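# Fit the camshaft into the engine case, gears timed

## Task

Push the camshaft's shaft fully home into the empty bearing on the front face of the free-standing engine case, with its large gear engaged with the small crank gear at the correct timing: as the gears rotate, the marked tooth on the small gear has to land in either of the two marked gaps on the large gear. The engine case must still be standing upright at the end.

## Robot and tools

Robot: two arms, left_arm and right_arm, each with a parallel two-finger gripper and a wrist camera. Calibrated bases in the scene frame: left_arm at (-0.036, +0.258, +0.003) m, right_arm at (-0.047, -0.370, +0.024) m, each turned very slightly about z. The fingers point along the gripper's +z axis and close along its y axis. The reported hand point sits between the finger pads, just under 1 cm behind the tips.

Frames: the scene frame has its origin at table-top height, halfway between the nominal bases; +z is up, +x reaches out over the table, and left_arm is on the +y side (arm names do not match image sides). Reported hand positions (m), quaternions (wxyz) and velocities use the scene frame. Offsets in commands are instead expressed along each arm's own current Hand target axes.

execute_actions(actions, cameras): actions is a list of actions; each action is a table of at most 15 rows, one row per 1/30 s step, and a short table repeats its final row to fill 15 steps. Every row is one list of 14 numbers covering both arms: dx, dy, dz, rx, ry, rz, opening for left_arm, then the same seven for right_arm. All values lie in -1..1. The first six per arm are an offset, not a pose, measured from that arm's Hand target as it was when the action began (every row counts from that start, not from the row before); 1.0 equals 0.6 m or 180 degrees, and rx, ry, rz form a single rotation vector. Sending the same offset twice moves twice as far. Six zeros re-request the current Hand target. Opening is absolute: +1 fully open (about 87 mm between pads), +0.5 about 69 mm, 0 about 43 mm, -0.5 about 18 mm, -1 closed. A 0 opening is a real command, so resend the present value to leave a gripper alone. Images return only for an empty actions list or when cameras names them (cam_head_left, cam_head_right, cam_left_wrist, cam_right_wrist, or ["all"]); an unknown name invalidates the call.

move(target, speed, blend, opening_speed, blocking, cameras): drives each gripper in a straight line toward a goal given as offsets from its Hand target, same 14-number layout and scale. target is one row or up to 15 rows; every row counts from the same starting Hand targets. speed is in m/s (0.002 to 2.9, default 0.25; rotation up to twice that in rad/s), one value or one per row. blend (m) rounds corners between rows; 0 means stop at each. opening_speed sets finger speed on the -1..1 scale per second (at least 0.2). blocking=false returns after about 0.5 s while the move continues. Paths take at least 0.5 s and are cut off at 10 s. Moves ignore obstacles and the other arm; faster moves stray more and strike harder. Keep paths away from an arm's own base. The result adds a move: line with the ending (done, off_target, moving, held, fault) and any limits (paced = pose clipped, held = steps withheld). done means at rest within 10 mm and 2 degrees; neither done nor off_target tells you about contact.

wait(seconds 0 to 10) lets time pass holding commands. stop brakes a running move. zoom_image(camera, region [x0,y0,x1,y1] in pixels, at most 504x504) enlarges part of that camera's latest image; images are 896x504. read_manual gives licence texts. finished_scene(scene) ends the scene irreversibly; call it only once the camshaft is seated and the case upright with the robot let go.

Results: per arm, end_effector_position and quat, Hand target (the last commanded pose after clipping, base for the next offsets), Tool commands, grip_measured (on the command scale), Joint positions (gripper last, 0 closed to 1 open), Joint velocities (may read within noise) and Joint torques (include arm weight, offset and noisy; joints 1 to 3 wrap at ±28 N m). Reported poses can be off by a few centimetres, more at long reach.

Behaviour: orientation commands are clipped to within 40 degrees of the measured one each step. Friction and gravity leave the gripper short, low or tilted; small moves may not happen or go sideways. Check pose after each move and correct with offsets; waiting does not close the gap. A blocked arm keeps pushing until you command its target back beyond the gripper. To grip, command about 0.04 below grip_measured at first contact for full force (about 20 N per pad).

Avoid: dropping or releasing moving parts, knocking anything off the table, tipping the case, hard hits on fixed or heavy items, any contact between the two arms or grippers (can fail the scene), strain on wrist camera cables, and arm stops. Motors heat when holding loads, reaching far or pushing unreachable targets; MOTOR HOT appears at 75 °C, a fold-away fault at 90 °C, collapse at 100 °C. Loose objects may be nudged occasionally.

Each tool is called after "Call:" by a JSON object that holds its "api" and its "payload".

## Session

Call:
{"api": "execute_actions", "payload": {"actions": []}}

Scene clock: 0.00 s.
left_arm: end_effector_position=(+0.3354, +0.2460, +0.0380) grip_measured=+0.983 end_effector_quat_wxyz=(+0.563, +0.010, +0.826, +0.018) | right_arm: end_effector_position=(+0.3242, -0.4210, +0.0665) grip_measured=+0.982 end_effector_quat_wxyz=(+0.568, +0.098, +0.811, -0.104)
Joint positions: left_arm=[-0.033 1.566 0.327 0.863 -0.09 0.008 0.991] | right_arm=[0.028 1.574 0.336 0.884 0.27 0.038 0.991]
Joint velocities: within noise
Joint torques (N m): no reading
Heat: left arm: 18 °C; right arm: 19 °C.
Hand target: left_arm +0.3385, +0.2458, +0.0432; +0.569, +0.009, +0.822, +0.018 | right_arm +0.3286, -0.4211, +0.0741; +0.578, +0.100, +0.804, -0.103
Tool commands: left_gripper/opening=+1.0 right_gripper/opening=+1.0

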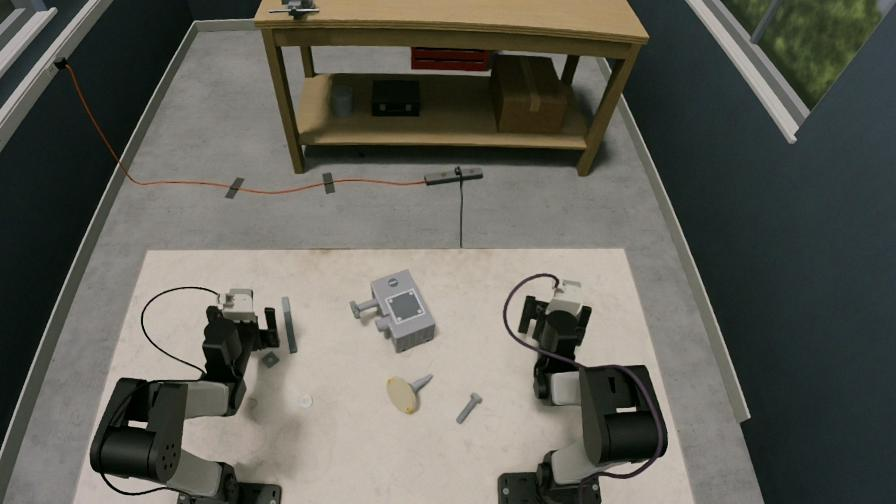

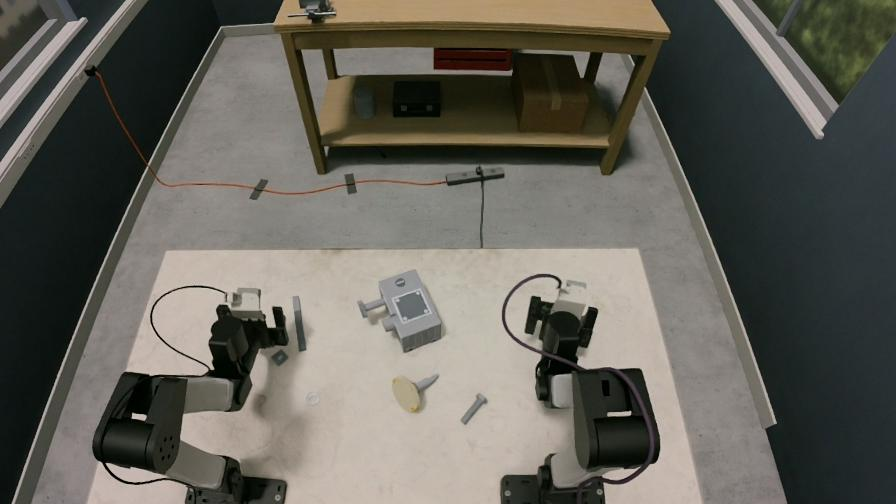

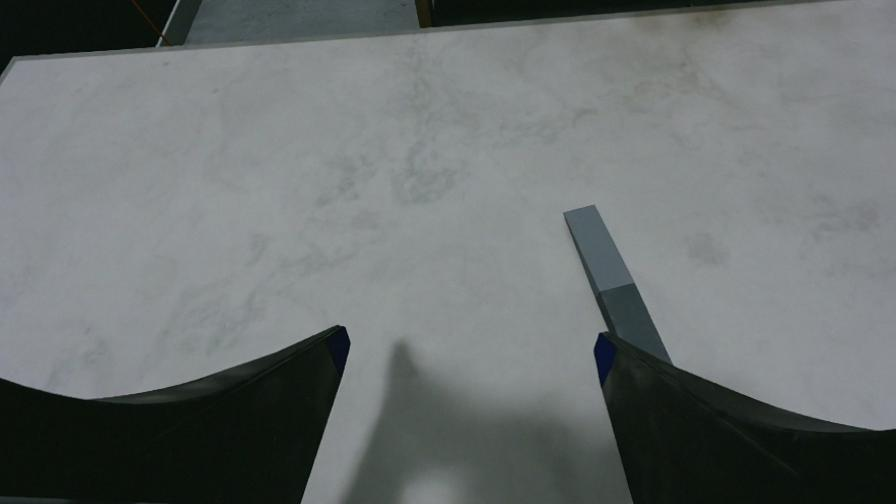

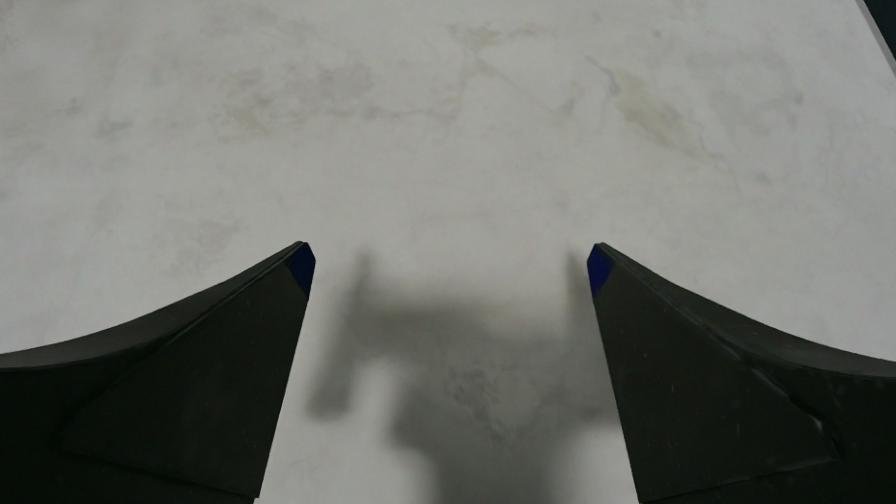

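Call:
{"api": "zoom_image", "payload": {"camera": "cam_head_left", "region": [330, 250, 490, 430]}}

Call:
{"api": "zoom_image", "payload": {"camera": "cam_head_right", "region": [340, 250, 500, 430]}}

Scaled by 2.800 from the camera's 896x504 image, which has a finer 1280x720 frame.

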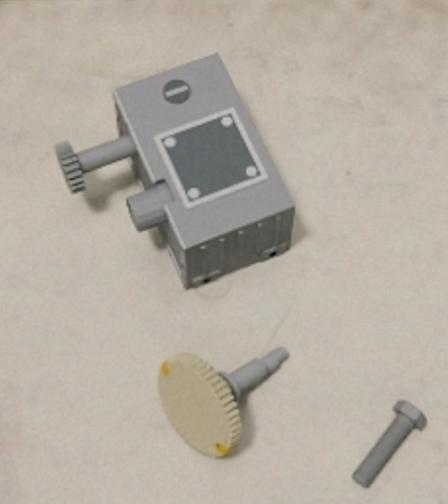

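Scaled by 2.800 from the camera's 896x504 image, which has a finer 1280x720 frame.

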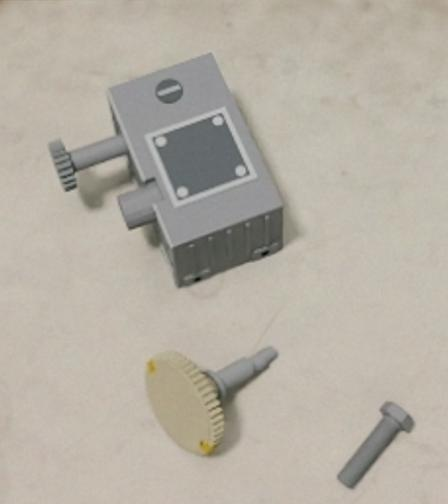

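Call:
{"api": "move", "payload": {"target": [[-0.203,0.009,-0.076,0,0,0,1,0,0,0,0,0,0,1],[-0.188,-0.351,-0.1415,-0.291,0.309,-0.438,1,0,0,0,0,0,0,1]], "blend": [0.05,0], "speed": 0.3, "cameras": ["all"]}}

Scene clock: 55.33 s.
left_arm: end_effector_position=(+0.3020, +0.0339, +0.1698) grip_measured=+0.983 end_effector_quat_wxyz=(-0.008, +0.707, -0.707, +0.010) | right_arm: end_effector_position=(+0.3242, -0.4210, +0.0665) grip_measured=+0.982 end_effector_quat_wxyz=(+0.568, +0.098, +0.811, -0.104)
Joint positions: left_arm=[-0.456 2.02 2.041 -1.568 -0.01 -2.071 0.991] | right_arm=[0.028 1.574 0.336 0.884 0.27 0.038 0.991]
Joint torques (N m): left_arm=[-0.98 -6.3 6.5 0.23 0.12 -0.08] | right_arm=[-0.12 -4.3 5.87 2.41 0.14 0.05]
Heat: left arm: 23 °C; right arm: 26 °C.
Hand target: left_arm +0.2997, +0.0299, +0.1702; -0.001, +0.707, -0.707, +0.000 | right_arm +0.3286, -0.4211, +0.0741; +0.578, +0.100, +0.804, -0.103
Off the commanded pose: left_arm 0.005 m, 1 deg | right_arm 0.009 m, 1 deg.
joint sent to its limit (left arm) — joint 4 (wrist pitch), lower limit. The joint targets still meet the commanded pose.
move: done

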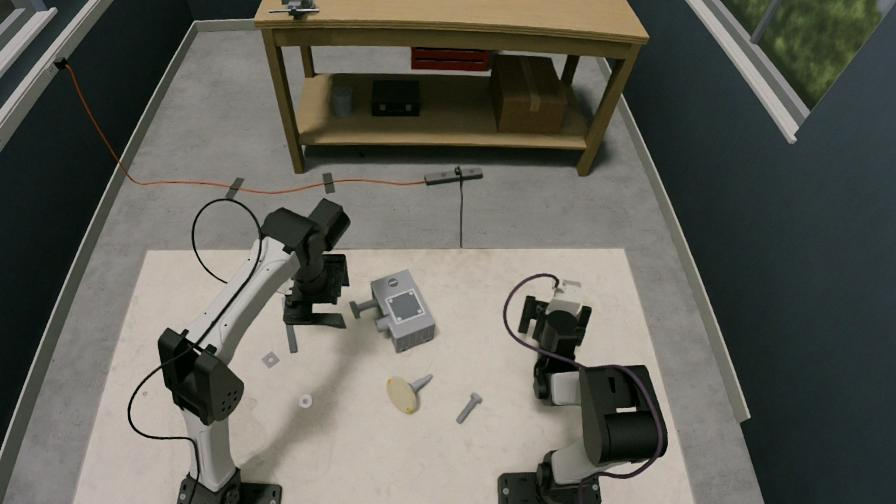

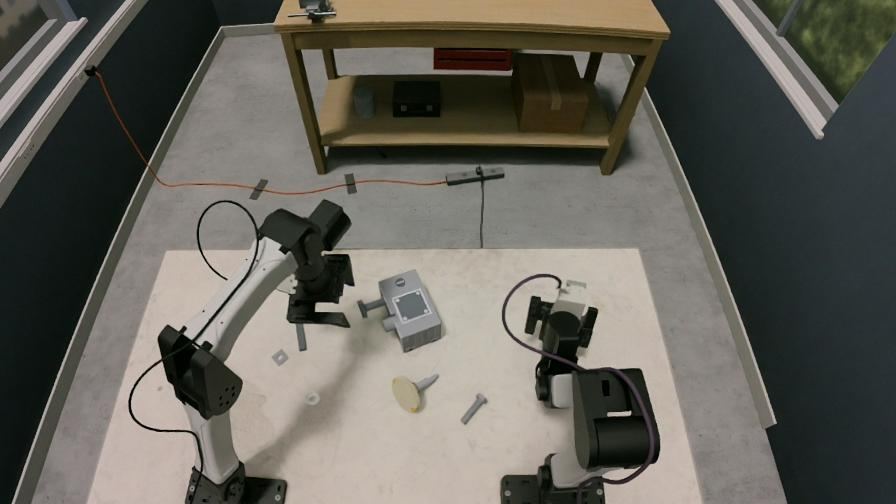

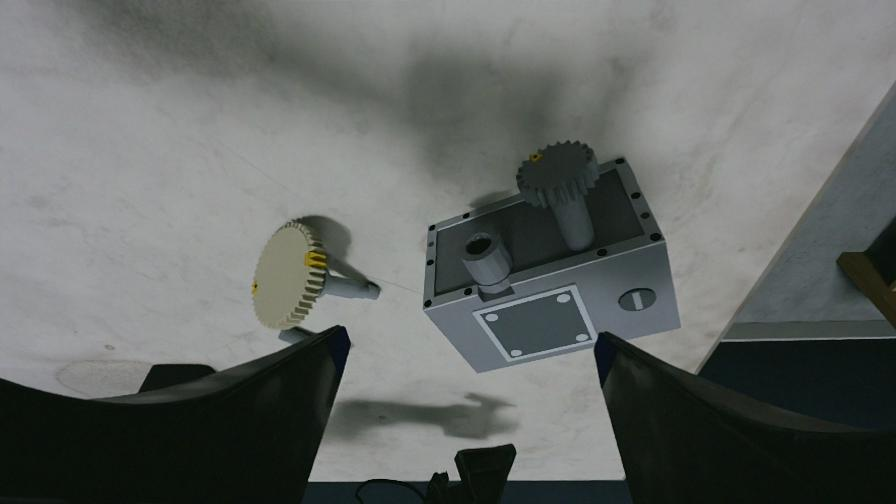

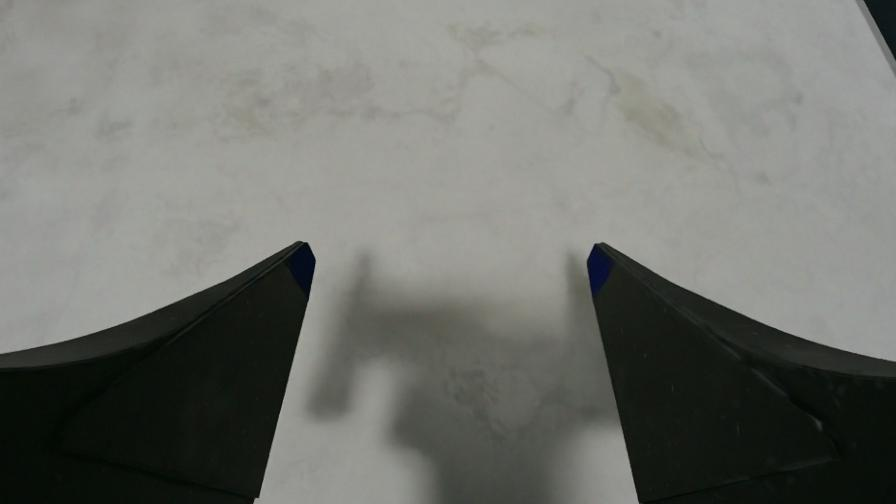

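Call:
{"api": "zoom_image", "payload": {"camera": "cam_left_wrist", "region": [410, 120, 690, 380]}}

Call:
{"api": "zoom_image", "payload": {"camera": "cam_left_wrist", "region": [230, 190, 410, 350]}}

Scaled by 1.800 from the camera's 896x504 image, which has a finer 1280x720 frame.

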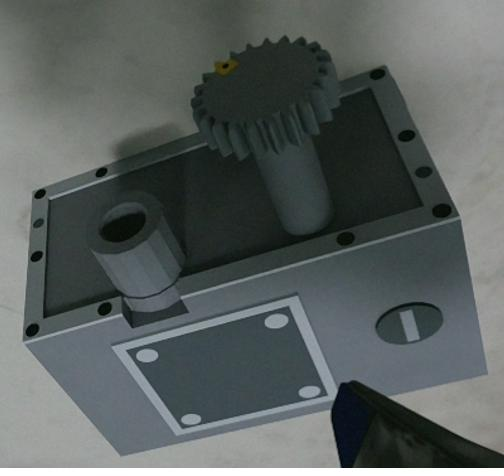

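Scaled by 2.800 from the camera's 896x504 image, which has a finer 1280x720 frame.

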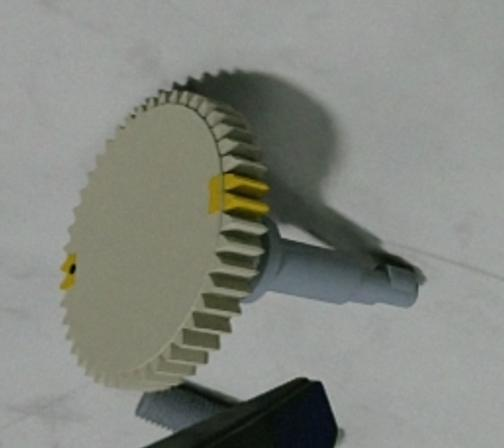

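Call:
{"api": "move", "payload": {"target": [-0.267,-0.003,0.02,0,0.083,-0.028,-1,0,0,0,0,0,0,1], "cameras": ["cam_left_wrist"]}}

Call:
{"api": "zoom_image", "payload": {"camera": "cam_left_wrist", "region": [400, 120, 680, 320]}}

Call:
{"api": "zoom_image", "payload": {"camera": "cam_left_wrist", "region": [220, 180, 440, 340]}}

Scene clock: 138.97 s.
left_arm: end_effector_position=(+0.2993, +0.1923, +0.1526) grip_measured=-1.000 end_effector_quat_wxyz=(+0.099, +0.736, -0.665, +0.076) | right_arm: end_effector_position=(+0.3242, -0.4210, +0.0665) grip_measured=+0.982 end_effector_quat_wxyz=(+0.568, +0.098, +0.811, -0.104)
Joint positions: left_arm=[0.097 1.822 1.639 -1.422 0.249 -1.615 0] | right_arm=[0.028 1.574 0.336 0.884 0.27 0.038 0.991]
Joint torques (N m): left_arm=[-0.53 -7.62 4.56 0.52 0.27 0.05] | right_arm=[-0.18 -4.33 5.86 2.39 0.18 0.07]
Heat: left arm: 24 °C; right arm: 30 °C.
Hand target: left_arm +0.3015, +0.1900, +0.1583; +0.091, +0.731, -0.669, +0.092 | right_arm +0.3286, -0.4211, +0.0741; +0.578, +0.100, +0.804, -0.103
Off the commanded pose: left_arm 0.007 m, 2 deg | right_arm 0.009 m, 1 deg.
move: done
Images, in order (width x height): cam_left_wrist 896x504.

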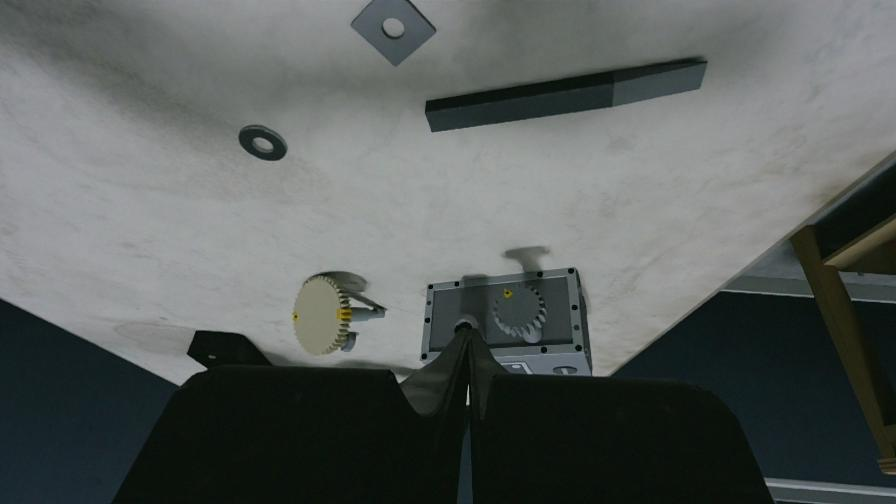

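Scaled by 1.800 from the camera's 896x504 image, which has a finer 1280x720 frame.

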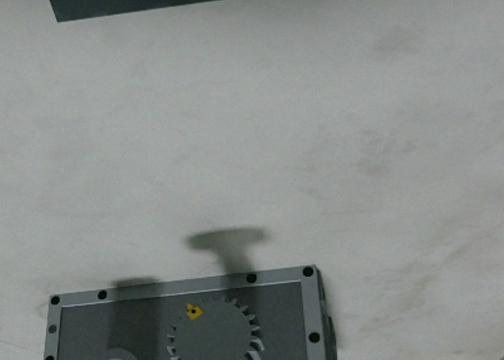

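Scaled by 2.291 from the camera's 896x504 image, which has a finer 1280x720 frame.

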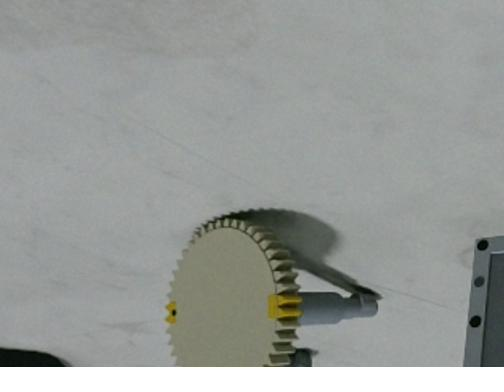

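Call:
{"api": "move", "payload": {"target": [0,0,0,0,-0.05,0,1,0,0,0,0,0,0,1], "cameras": ["cam_left_wrist"]}}

Call:
{"api": "zoom_image", "payload": {"camera": "cam_left_wrist", "region": [410, 220, 610, 360]}}

Call:
{"api": "zoom_image", "payload": {"camera": "cam_left_wrist", "region": [270, 230, 410, 330]}}

Scene clock: 144.63 s.
left_arm: end_effector_position=(+0.3017, +0.1897, +0.1513) grip_measured=+0.982 end_effector_quat_wxyz=(+0.046, +0.736, -0.675, +0.035) | right_arm: end_effector_position=(+0.3242, -0.4210, +0.0665) grip_measured=+0.982 end_effector_quat_wxyz=(+0.568, +0.098, +0.811, -0.104)
Joint positions: left_arm=[0.023 1.822 1.673 -1.431 0.116 -1.677 0.991] | right_arm=[0.028 1.574 0.336 0.884 0.27 0.038 0.991]
Joint torques (N m): left_arm=[-0.84 -6.78 6.68 0.2 -0.05 -0.06] | right_arm=[-0.14 -4.26 5.86 2.39 0.16 0.07]
Heat: left arm: 24 °C; right arm: 30 °C.
Hand target: left_arm +0.3016, +0.1901, +0.1583; +0.038, +0.737, -0.674, +0.034 | right_arm +0.3286, -0.4211, +0.0741; +0.578, +0.100, +0.804, -0.103
Off the commanded pose: left_arm 0.007 m, 1 deg | right_arm 0.009 m, 1 deg.
move: done
Images, in order (width x height): cam_left_wrist 896x504.

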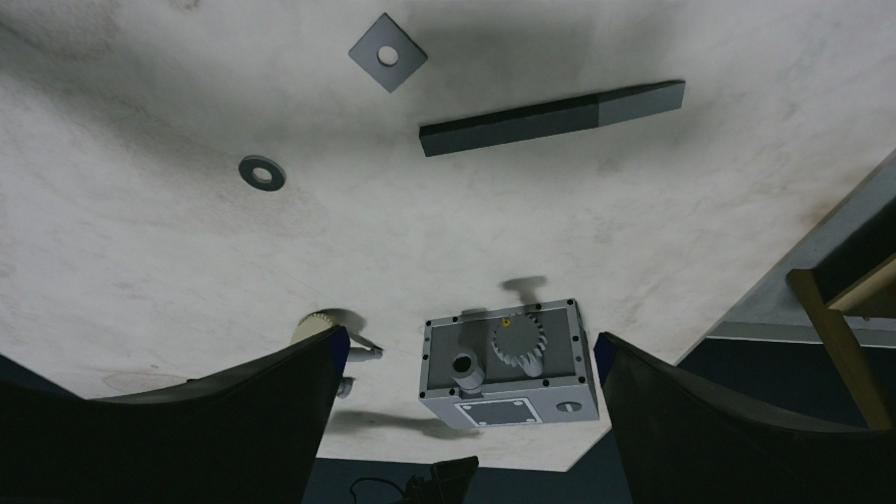

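Scaled by 2.520 from the camera's 896x504 image, which has a finer 1280x720 frame.

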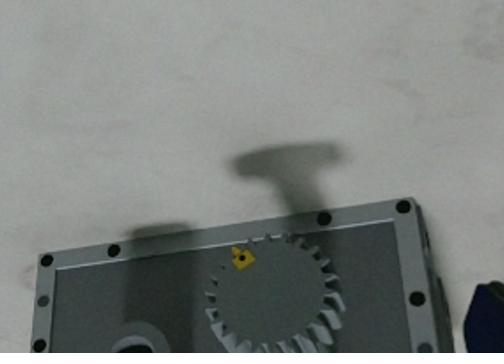

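Scaled by 3.600 from the camera's 896x504 image, which has a finer 1280x720 frame.

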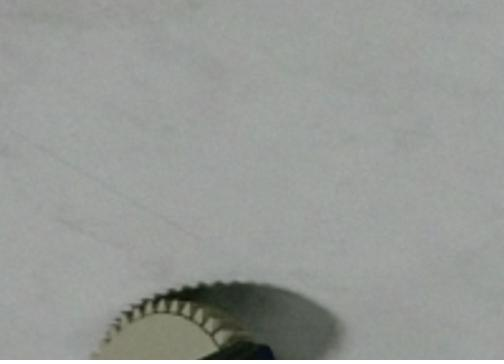

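Call:
{"api": "zoom_image", "payload": {"camera": "cam_left_wrist", "region": [415, 290, 605, 430]}}

Call:
{"api": "zoom_image", "payload": {"camera": "cam_left_wrist", "region": [480, 300, 560, 380]}}

Scaled by 2.653 from the camera's 896x504 image, which has a finer 1280x720 frame.

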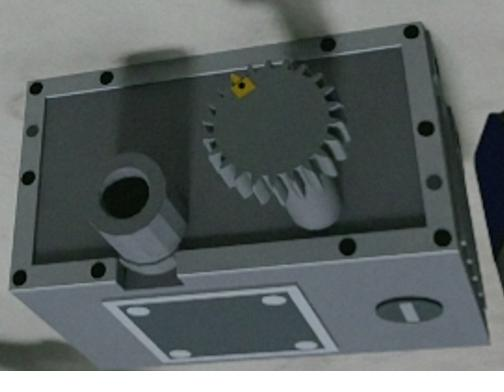

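Scaled by 6.300 from the camera's 896x504 image, which has a finer 1280x720 frame.

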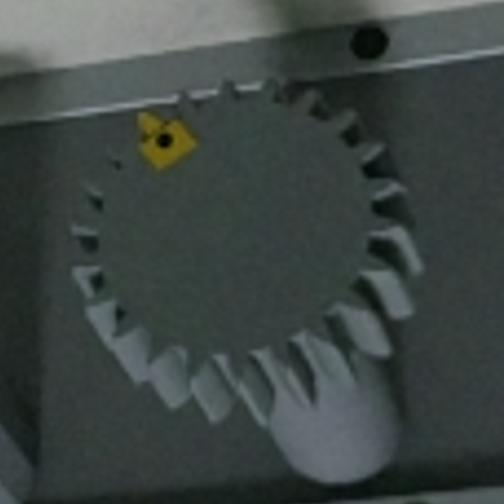

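Call:
{"api": "move", "payload": {"target": [[0,0,0,0,0,0,1,-0.127,-0.007,-0.042,0,0,0,1],[0,0,0,0,0,0,1,0.059,0.345,-0.428,-0.376,0.24,-0.105,1]], "blend": [0.05,0], "speed": 0.3, "cameras": ["all"]}}

Call:
{"api": "zoom_image", "payload": {"camera": "cam_right_wrist", "region": [250, 80, 650, 480]}}

Scene clock: 224.40 s.
left_arm: end_effector_position=(+0.3017, +0.1898, +0.1513) grip_measured=+0.982 end_effector_quat_wxyz=(+0.046, +0.736, -0.675, +0.035) | right_arm: end_effector_position=(+0.1359, -0.1576, +0.0987) grip_measured=+0.982 end_effector_quat_wxyz=(+0.183, -0.314, +0.883, +0.296)
Joint positions: left_arm=[0.023 1.822 1.673 -1.431 0.116 -1.678 0.991] | right_arm=[0.604 1.282 0.742 -0.489 -0.485 0.018 0.991]
Joint torques (N m): left_arm=[-0.85 -6.8 6.72 0.2 -0.05 -0.07] | right_arm=[0.53 -2.62 10.1 1.64 -0.21 -0.04]
Heat: left arm: 27 °C; right arm: 32 °C.
Hand target: left_arm +0.3015, +0.1901, +0.1583; +0.039, +0.737, -0.674, +0.034 | right_arm +0.1419, -0.1491, +0.1102; +0.196, -0.324, +0.874, +0.305
Off the commanded pose: left_arm 0.007 m, 1 deg | right_arm 0.015 m, 2 deg.
move: off_target (right_arm); blend cut to 0.0402 m at target 1

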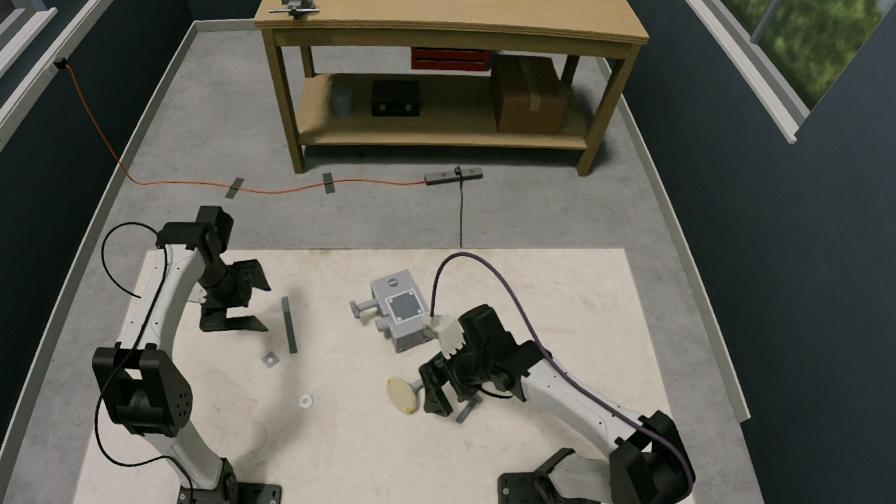

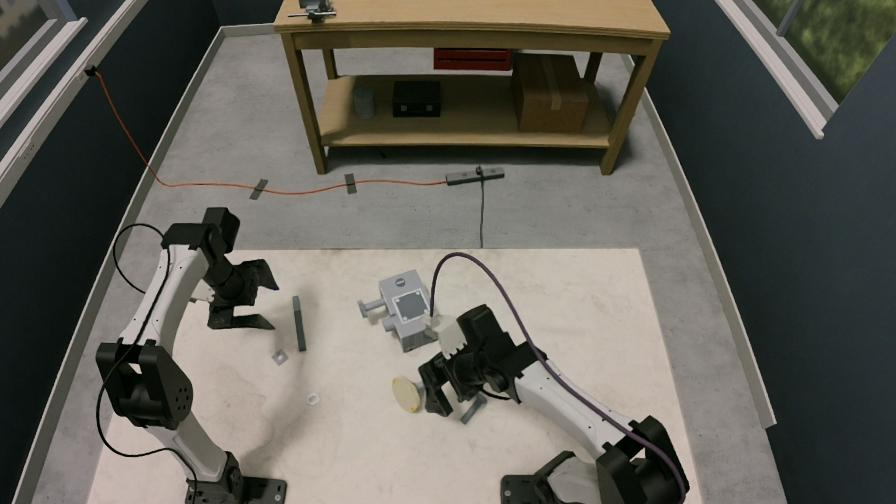

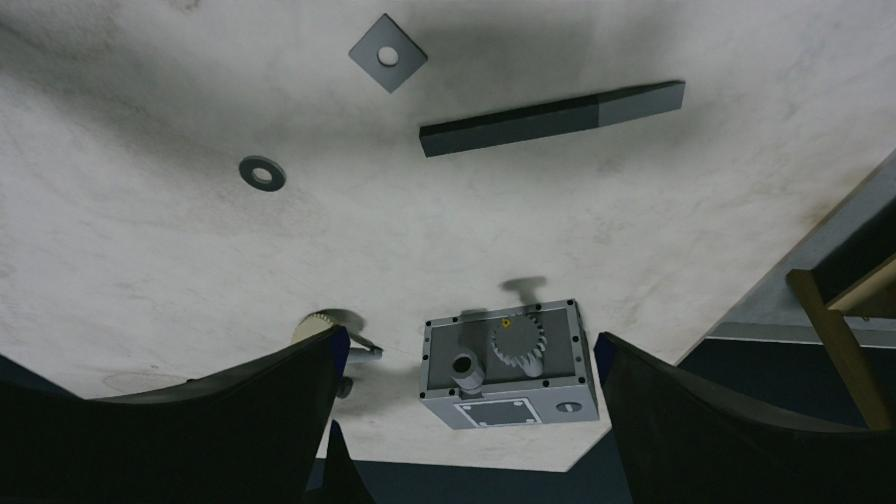

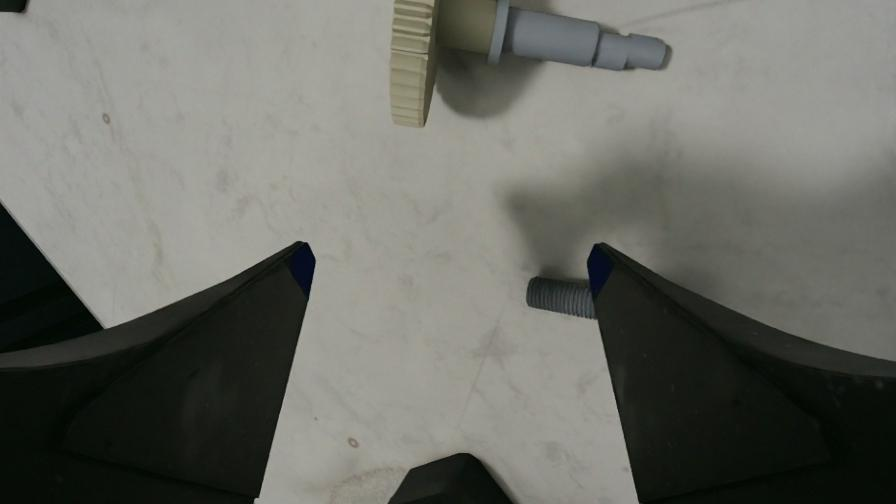

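Scaled by 1.260 from the camera's 896x504 image, which has a finer 1280x720 frame.

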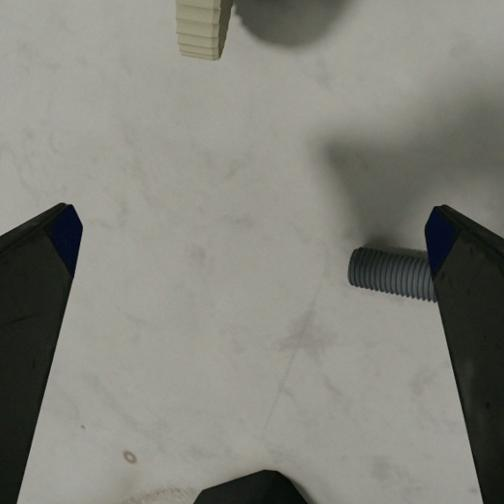

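Call:
{"api": "move", "payload": {"target": [0,0,0,0,0,0,1,0,0.033,0.067,0,0,0,1], "speed": 0.15, "cameras": ["cam_head_left","cam_right_wrist"]}}

Scene clock: 242.77 s.
left_arm: end_effector_position=(+0.3017, +0.1898, +0.1513) grip_measured=+0.982 end_effector_quat_wxyz=(+0.046, +0.736, -0.675, +0.035) | right_arm: end_effector_position=(+0.1314, -0.1159, +0.0868) grip_measured=+0.982 end_effector_quat_wxyz=(+0.187, -0.324, +0.877, +0.302)
Joint positions: left_arm=[0.023 1.822 1.673 -1.431 0.116 -1.678 0.991] | right_arm=[0.752 1.374 0.742 -0.325 -0.419 0.137 0.991]
Joint torques (N m): left_arm=[-0.84 -6.75 6.68 0.2 -0.05 -0.08] | right_arm=[0.59 -3.06 7.01 1.99 -0.01 0.16]
Heat: left arm: 28 °C; right arm: 30 °C.
Hand target: left_arm +0.3015, +0.1901, +0.1583; +0.039, +0.737, -0.674, +0.034 | right_arm +0.1342, -0.1107, +0.0886; +0.196, -0.324, +0.874, +0.305
Off the commanded pose: left_arm 0.007 m, 1 deg | right_arm 0.006 m, 1 deg.
move: done
Images, in order (width x height): cam_head_left 896x504, cam_right_wrist 896x504.

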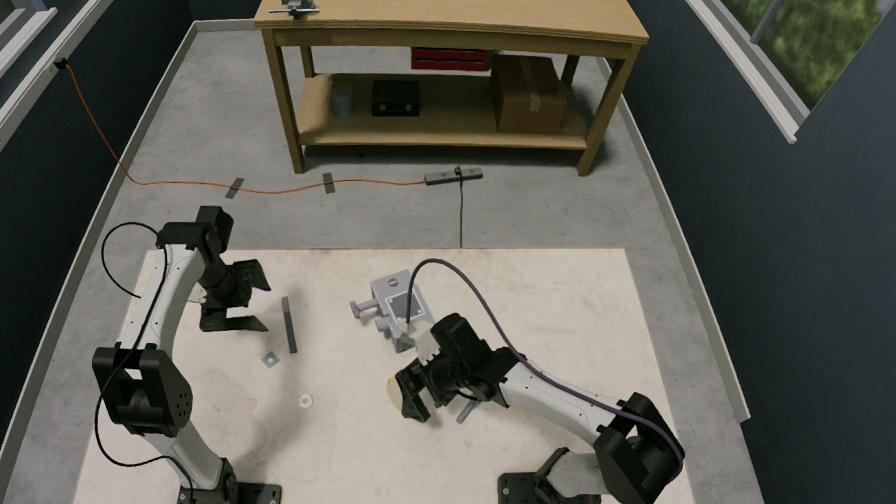

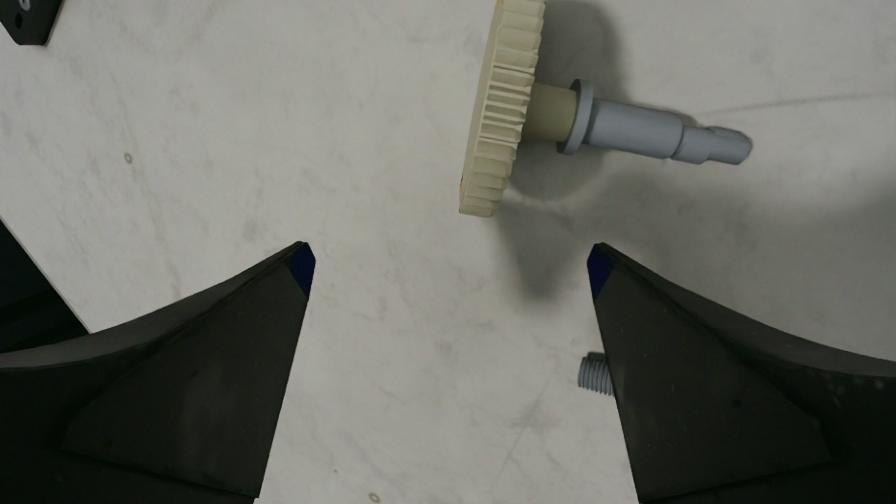

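Call:
{"api": "move", "payload": {"target": [0,0,0,0,0,0,1,-0.03,-0.013,0.017,0.037,0,0.041,1], "speed": 0.15, "cameras": ["cam_left_wrist","cam_right_wrist"]}}

Scene clock: 262.60 s.
left_arm: end_effector_position=(+0.3017, +0.1898, +0.1513) grip_measured=+0.982 end_effector_quat_wxyz=(+0.046, +0.736, -0.675, +0.035) | right_arm: end_effector_position=(+0.1468, -0.1099, +0.0773) grip_measured=+0.982 end_effector_quat_wxyz=(+0.181, -0.256, +0.913, +0.260)
Joint positions: left_arm=[0.023 1.822 1.673 -1.431 0.116 -1.678 0.991] | right_arm=[0.784 1.454 0.8 -0.332 -0.289 0.283 0.991]
Joint torques (N m): left_arm=[-0.84 -6.78 6.71 0.19 -0.05 -0.08] | right_arm=[0.68 -3.7 9.94 1.74 0.05 0.13]
Heat: left arm: 28 °C; right arm: 30 °C.
Hand target: left_arm +0.3015, +0.1901, +0.1583; +0.039, +0.737, -0.674, +0.034 | right_arm +0.1538, -0.1006, +0.0875; +0.194, -0.255, +0.909, +0.265
Off the commanded pose: left_arm 0.007 m, 1 deg | right_arm 0.016 m, 2 deg.
move: off_target (right_arm)
Images, in order (width x height): cam_left_wrist 896x504, cam_right_wrist 896x504.

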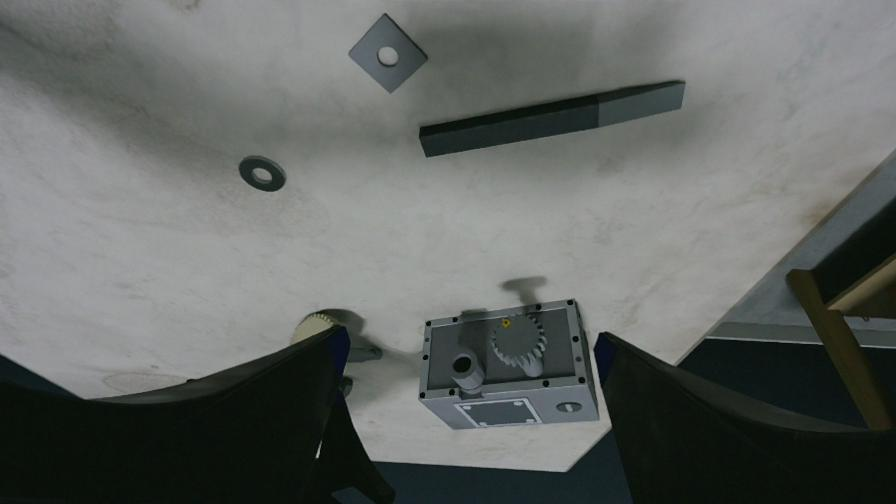

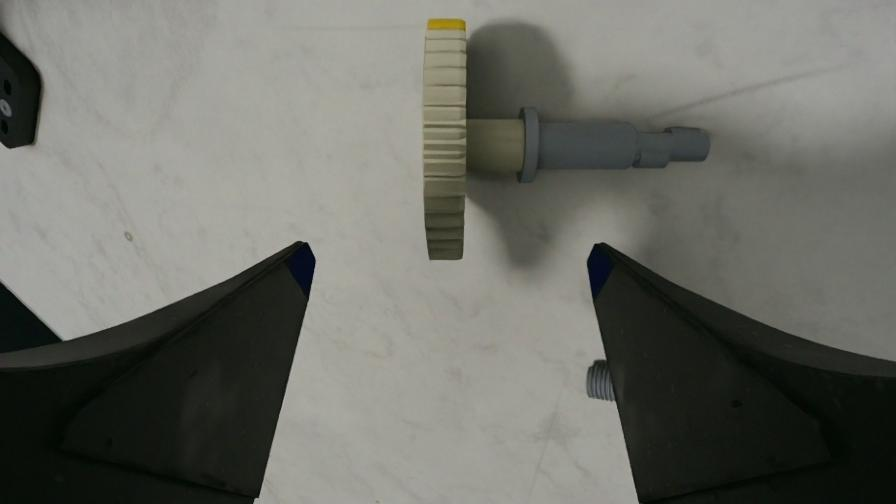

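Call:
{"api": "move", "payload": {"target": [0.0,0,0,0,0,0.083,1,0,0,0,0,0,0,1], "speed": 0.25, "cameras": ["cam_left_wrist","cam_right_wrist"]}}

Call:
{"api": "zoom_image", "payload": {"camera": "cam_left_wrist", "region": [360, 280, 480, 400]}}

Scene clock: 288.33 s.
left_arm: end_effector_position=(+0.3015, +0.1900, +0.1579) grip_measured=+0.982 end_effector_quat_wxyz=(-0.034, -0.647, +0.760, -0.047) | right_arm: end_effector_position=(+0.1467, -0.1100, +0.0772) grip_measured=+0.982 end_effector_quat_wxyz=(+0.181, -0.255, +0.914, +0.260)
Joint positions: left_arm=[0.023 1.846 1.73 -1.444 0.115 -1.432 0.991] | right_arm=[0.784 1.454 0.8 -0.333 -0.289 0.284 0.991]
Joint torques (N m): left_arm=[-0.88 -5.35 6.71 0.27 -0.04 0.07] | right_arm=[0.64 -3.74 9.91 1.73 0.07 0.15]
Heat: left arm: 29 °C; right arm: 29 °C.
Hand target: left_arm +0.3016, +0.1901, +0.1584; -0.034, -0.643, +0.764, -0.039 | right_arm +0.1538, -0.1006, +0.0875; +0.194, -0.255, +0.909, +0.265
Off the commanded pose: left_arm 0.000 m, 1 deg | right_arm 0.016 m, 2 deg.
move: off_target (right_arm)
Images, in order (width x height): cam_left_wrist 896x504, cam_right_wrist 896x504.

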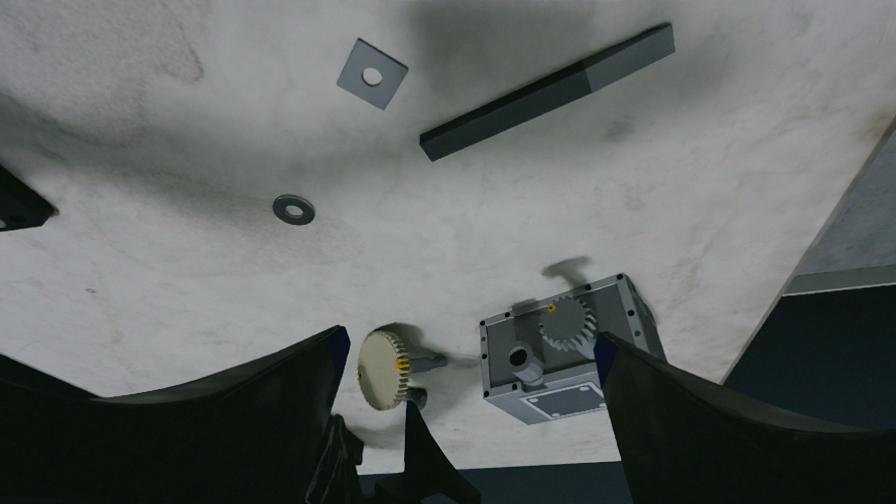

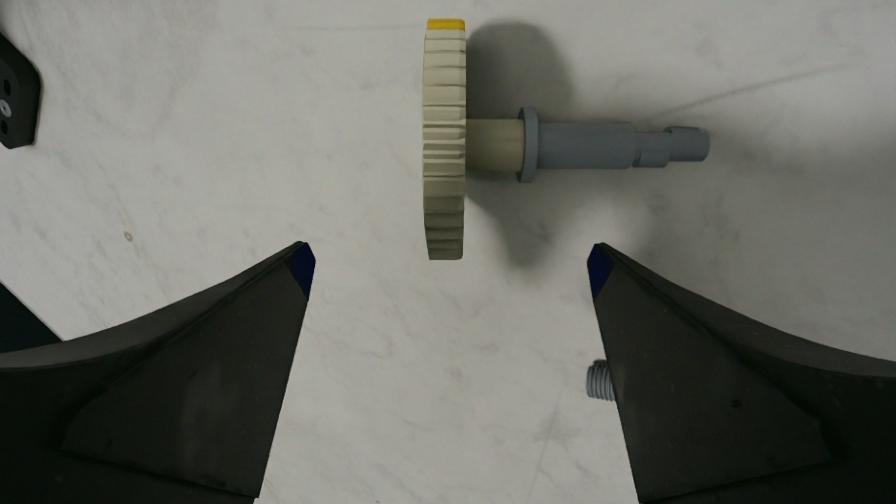

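Scaled by 4.200 from the camera's 896x504 image, which has a finer 1280x720 frame.

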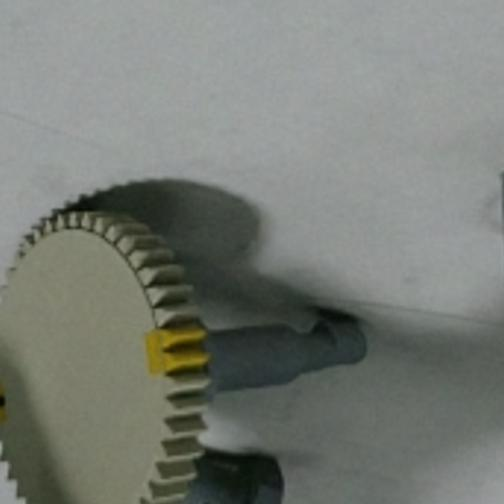

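Call:
{"api": "move", "payload": {"target": [0.0,0,0,0,0,0,1,-0.006,0,0.022,0,-0.111,0,1], "speed": 0.12, "cameras": ["cam_left_wrist","cam_right_wrist"]}}

Scene clock: 307.33 s.
left_arm: end_effector_position=(+0.3014, +0.1900, +0.1579) grip_measured=+0.982 end_effector_quat_wxyz=(-0.034, -0.647, +0.761, -0.047) | right_arm: end_effector_position=(+0.1596, -0.0945, +0.0743) grip_measured=+0.982 end_effector_quat_wxyz=(+0.338, -0.208, +0.868, +0.298)
Joint positions: left_arm=[0.023 1.846 1.73 -1.444 0.115 -1.431 0.991] | right_arm=[0.868 1.34 0.5 0.2 -0.107 0.409 0.991]
Joint torques (N m): left_arm=[-0.88 -5.37 6.72 0.27 -0.04 0.05] | right_arm=[0.64 -4.08 5.26 2.48 0.19 0.14]
Heat: left arm: 29 °C; right arm: 29 °C.
Hand target: left_arm +0.3015, +0.1901, +0.1584; -0.034, -0.643, +0.765, -0.039 | right_arm +0.1596, -0.0917, +0.0789; +0.349, -0.205, +0.862, +0.305
Off the commanded pose: left_arm 0.000 m, 1 deg | right_arm 0.005 m, 2 deg.
move: done
Images, in order (width x height): cam_left_wrist 896x504, cam_right_wrist 896x504.

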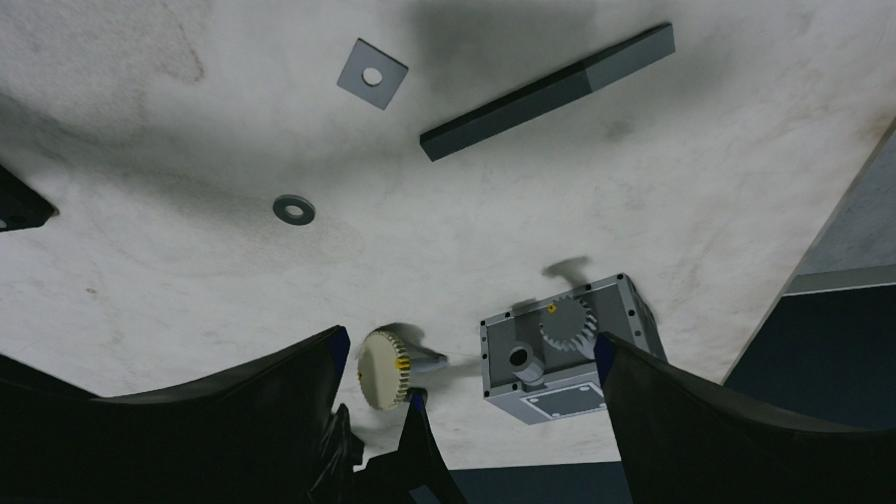

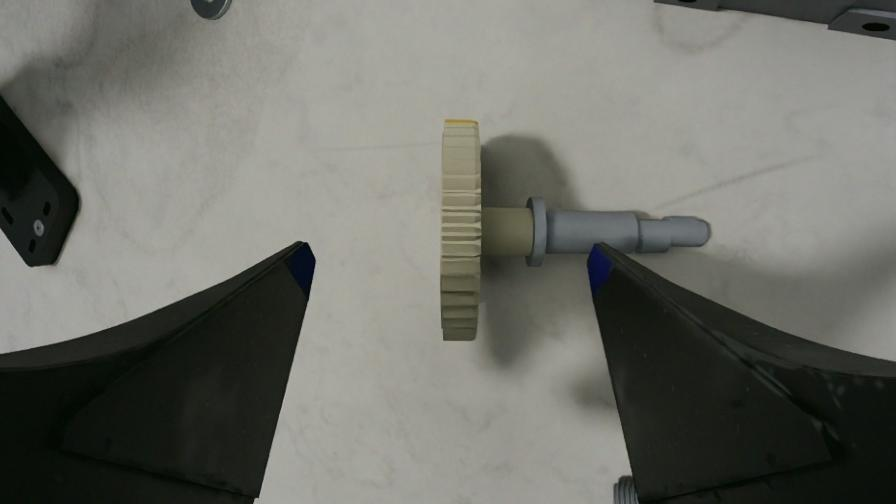

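Call:
{"api": "move", "payload": {"target": [0.0,0,0,0,0,0,1,0.021,-0.004,0.0,0,0,0,1], "speed": 0.1, "cameras": ["cam_right_wrist"]}}

Scene clock: 318.37 s.
left_arm: end_effector_position=(+0.3014, +0.1900, +0.1579) grip_measured=+0.982 end_effector_quat_wxyz=(-0.034, -0.647, +0.761, -0.047) | right_arm: end_effector_position=(+0.1521, -0.0982, +0.0636) grip_measured=+0.982 end_effector_quat_wxyz=(+0.337, -0.208, +0.869, +0.298)
Joint positions: left_arm=[0.023 1.846 1.73 -1.444 0.115 -1.431 0.991] | right_arm=[0.882 1.34 0.449 0.249 -0.096 0.417 0.991]
Joint torques (N m): left_arm=[-0.9 -5.37 6.72 0.27 -0.05 0.05] | right_arm=[0.66 -4.08 5.16 2.47 0.2 0.13]
Heat: left arm: 29 °C; right arm: 30 °C.
Hand target: left_arm +0.3015, +0.1901, +0.1584; -0.034, -0.643, +0.765, -0.039 | right_arm +0.1524, -0.0953, +0.0687; +0.349, -0.205, +0.862, +0.305
Off the commanded pose: left_arm 0.000 m, 1 deg | right_arm 0.006 m, 2 deg.
move: done
Images, in order (width x height): cam_right_wrist 896x504.

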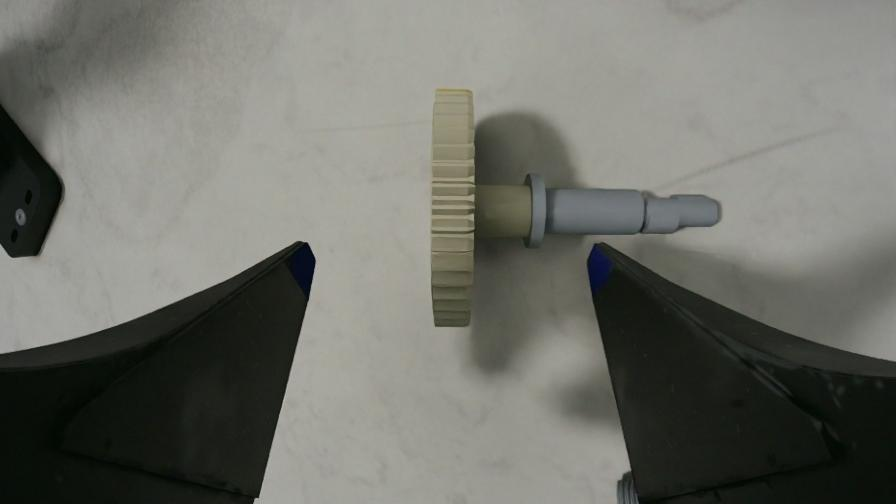

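Call:
{"api": "move", "payload": {"target": [0,0,0,0,0,0,1,0,0,0,0,0,0,-0.8], "opening_speed": 0.8, "cameras": ["cam_right_wrist","cam_left_wrist"]}}

Scene clock: 329.30 s.
left_arm: end_effector_position=(+0.3014, +0.1900, +0.1579) grip_measured=+0.982 end_effector_quat_wxyz=(-0.034, -0.647, +0.761, -0.047) | right_arm: end_effector_position=(+0.1522, -0.0981, +0.0638) grip_measured=-0.652 end_effector_quat_wxyz=(+0.337, -0.207, +0.869, +0.298)
Joint positions: left_arm=[0.023 1.846 1.73 -1.444 0.115 -1.431 0.991] | right_arm=[0.882 1.34 0.449 0.25 -0.095 0.419 0.174]
Joint torques (N m): left_arm=[-0.87 -5.34 6.75 0.26 -0.05 0.05] | right_arm=[0.58 -4.03 5.16 2.46 0.18 0.11]
Heat: left arm: 29 °C; right arm: 31 °C.
Hand target: left_arm +0.3015, +0.1901, +0.1584; -0.034, -0.643, +0.765, -0.039 | right_arm +0.1524, -0.0953, +0.0687; +0.349, -0.205, +0.862, +0.305
Off the commanded pose: left_arm 0.000 m, 1 deg | right_arm 0.006 m, 2 deg.
move: done
Images, in order (width x height): cam_left_wrist 896x504, cam_right_wrist 896x504.

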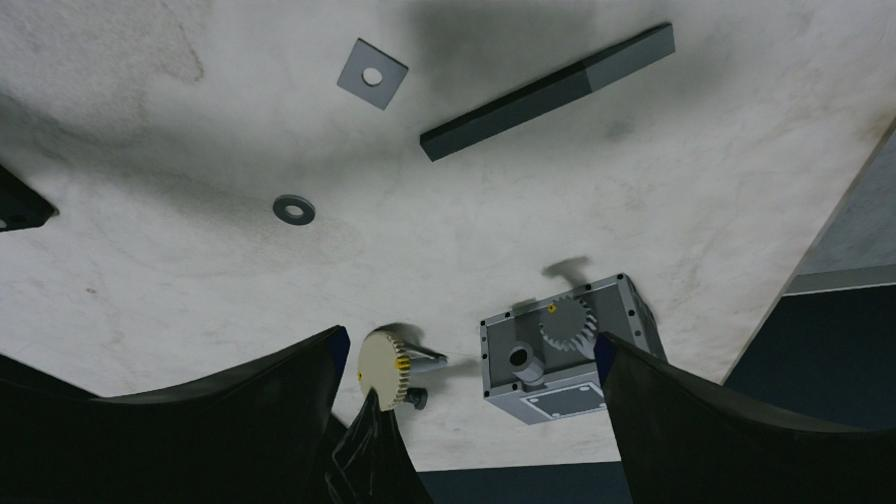

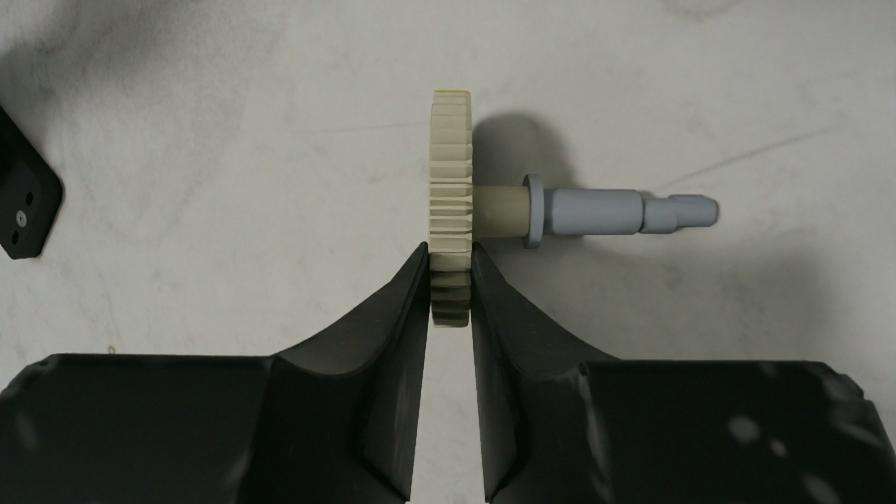

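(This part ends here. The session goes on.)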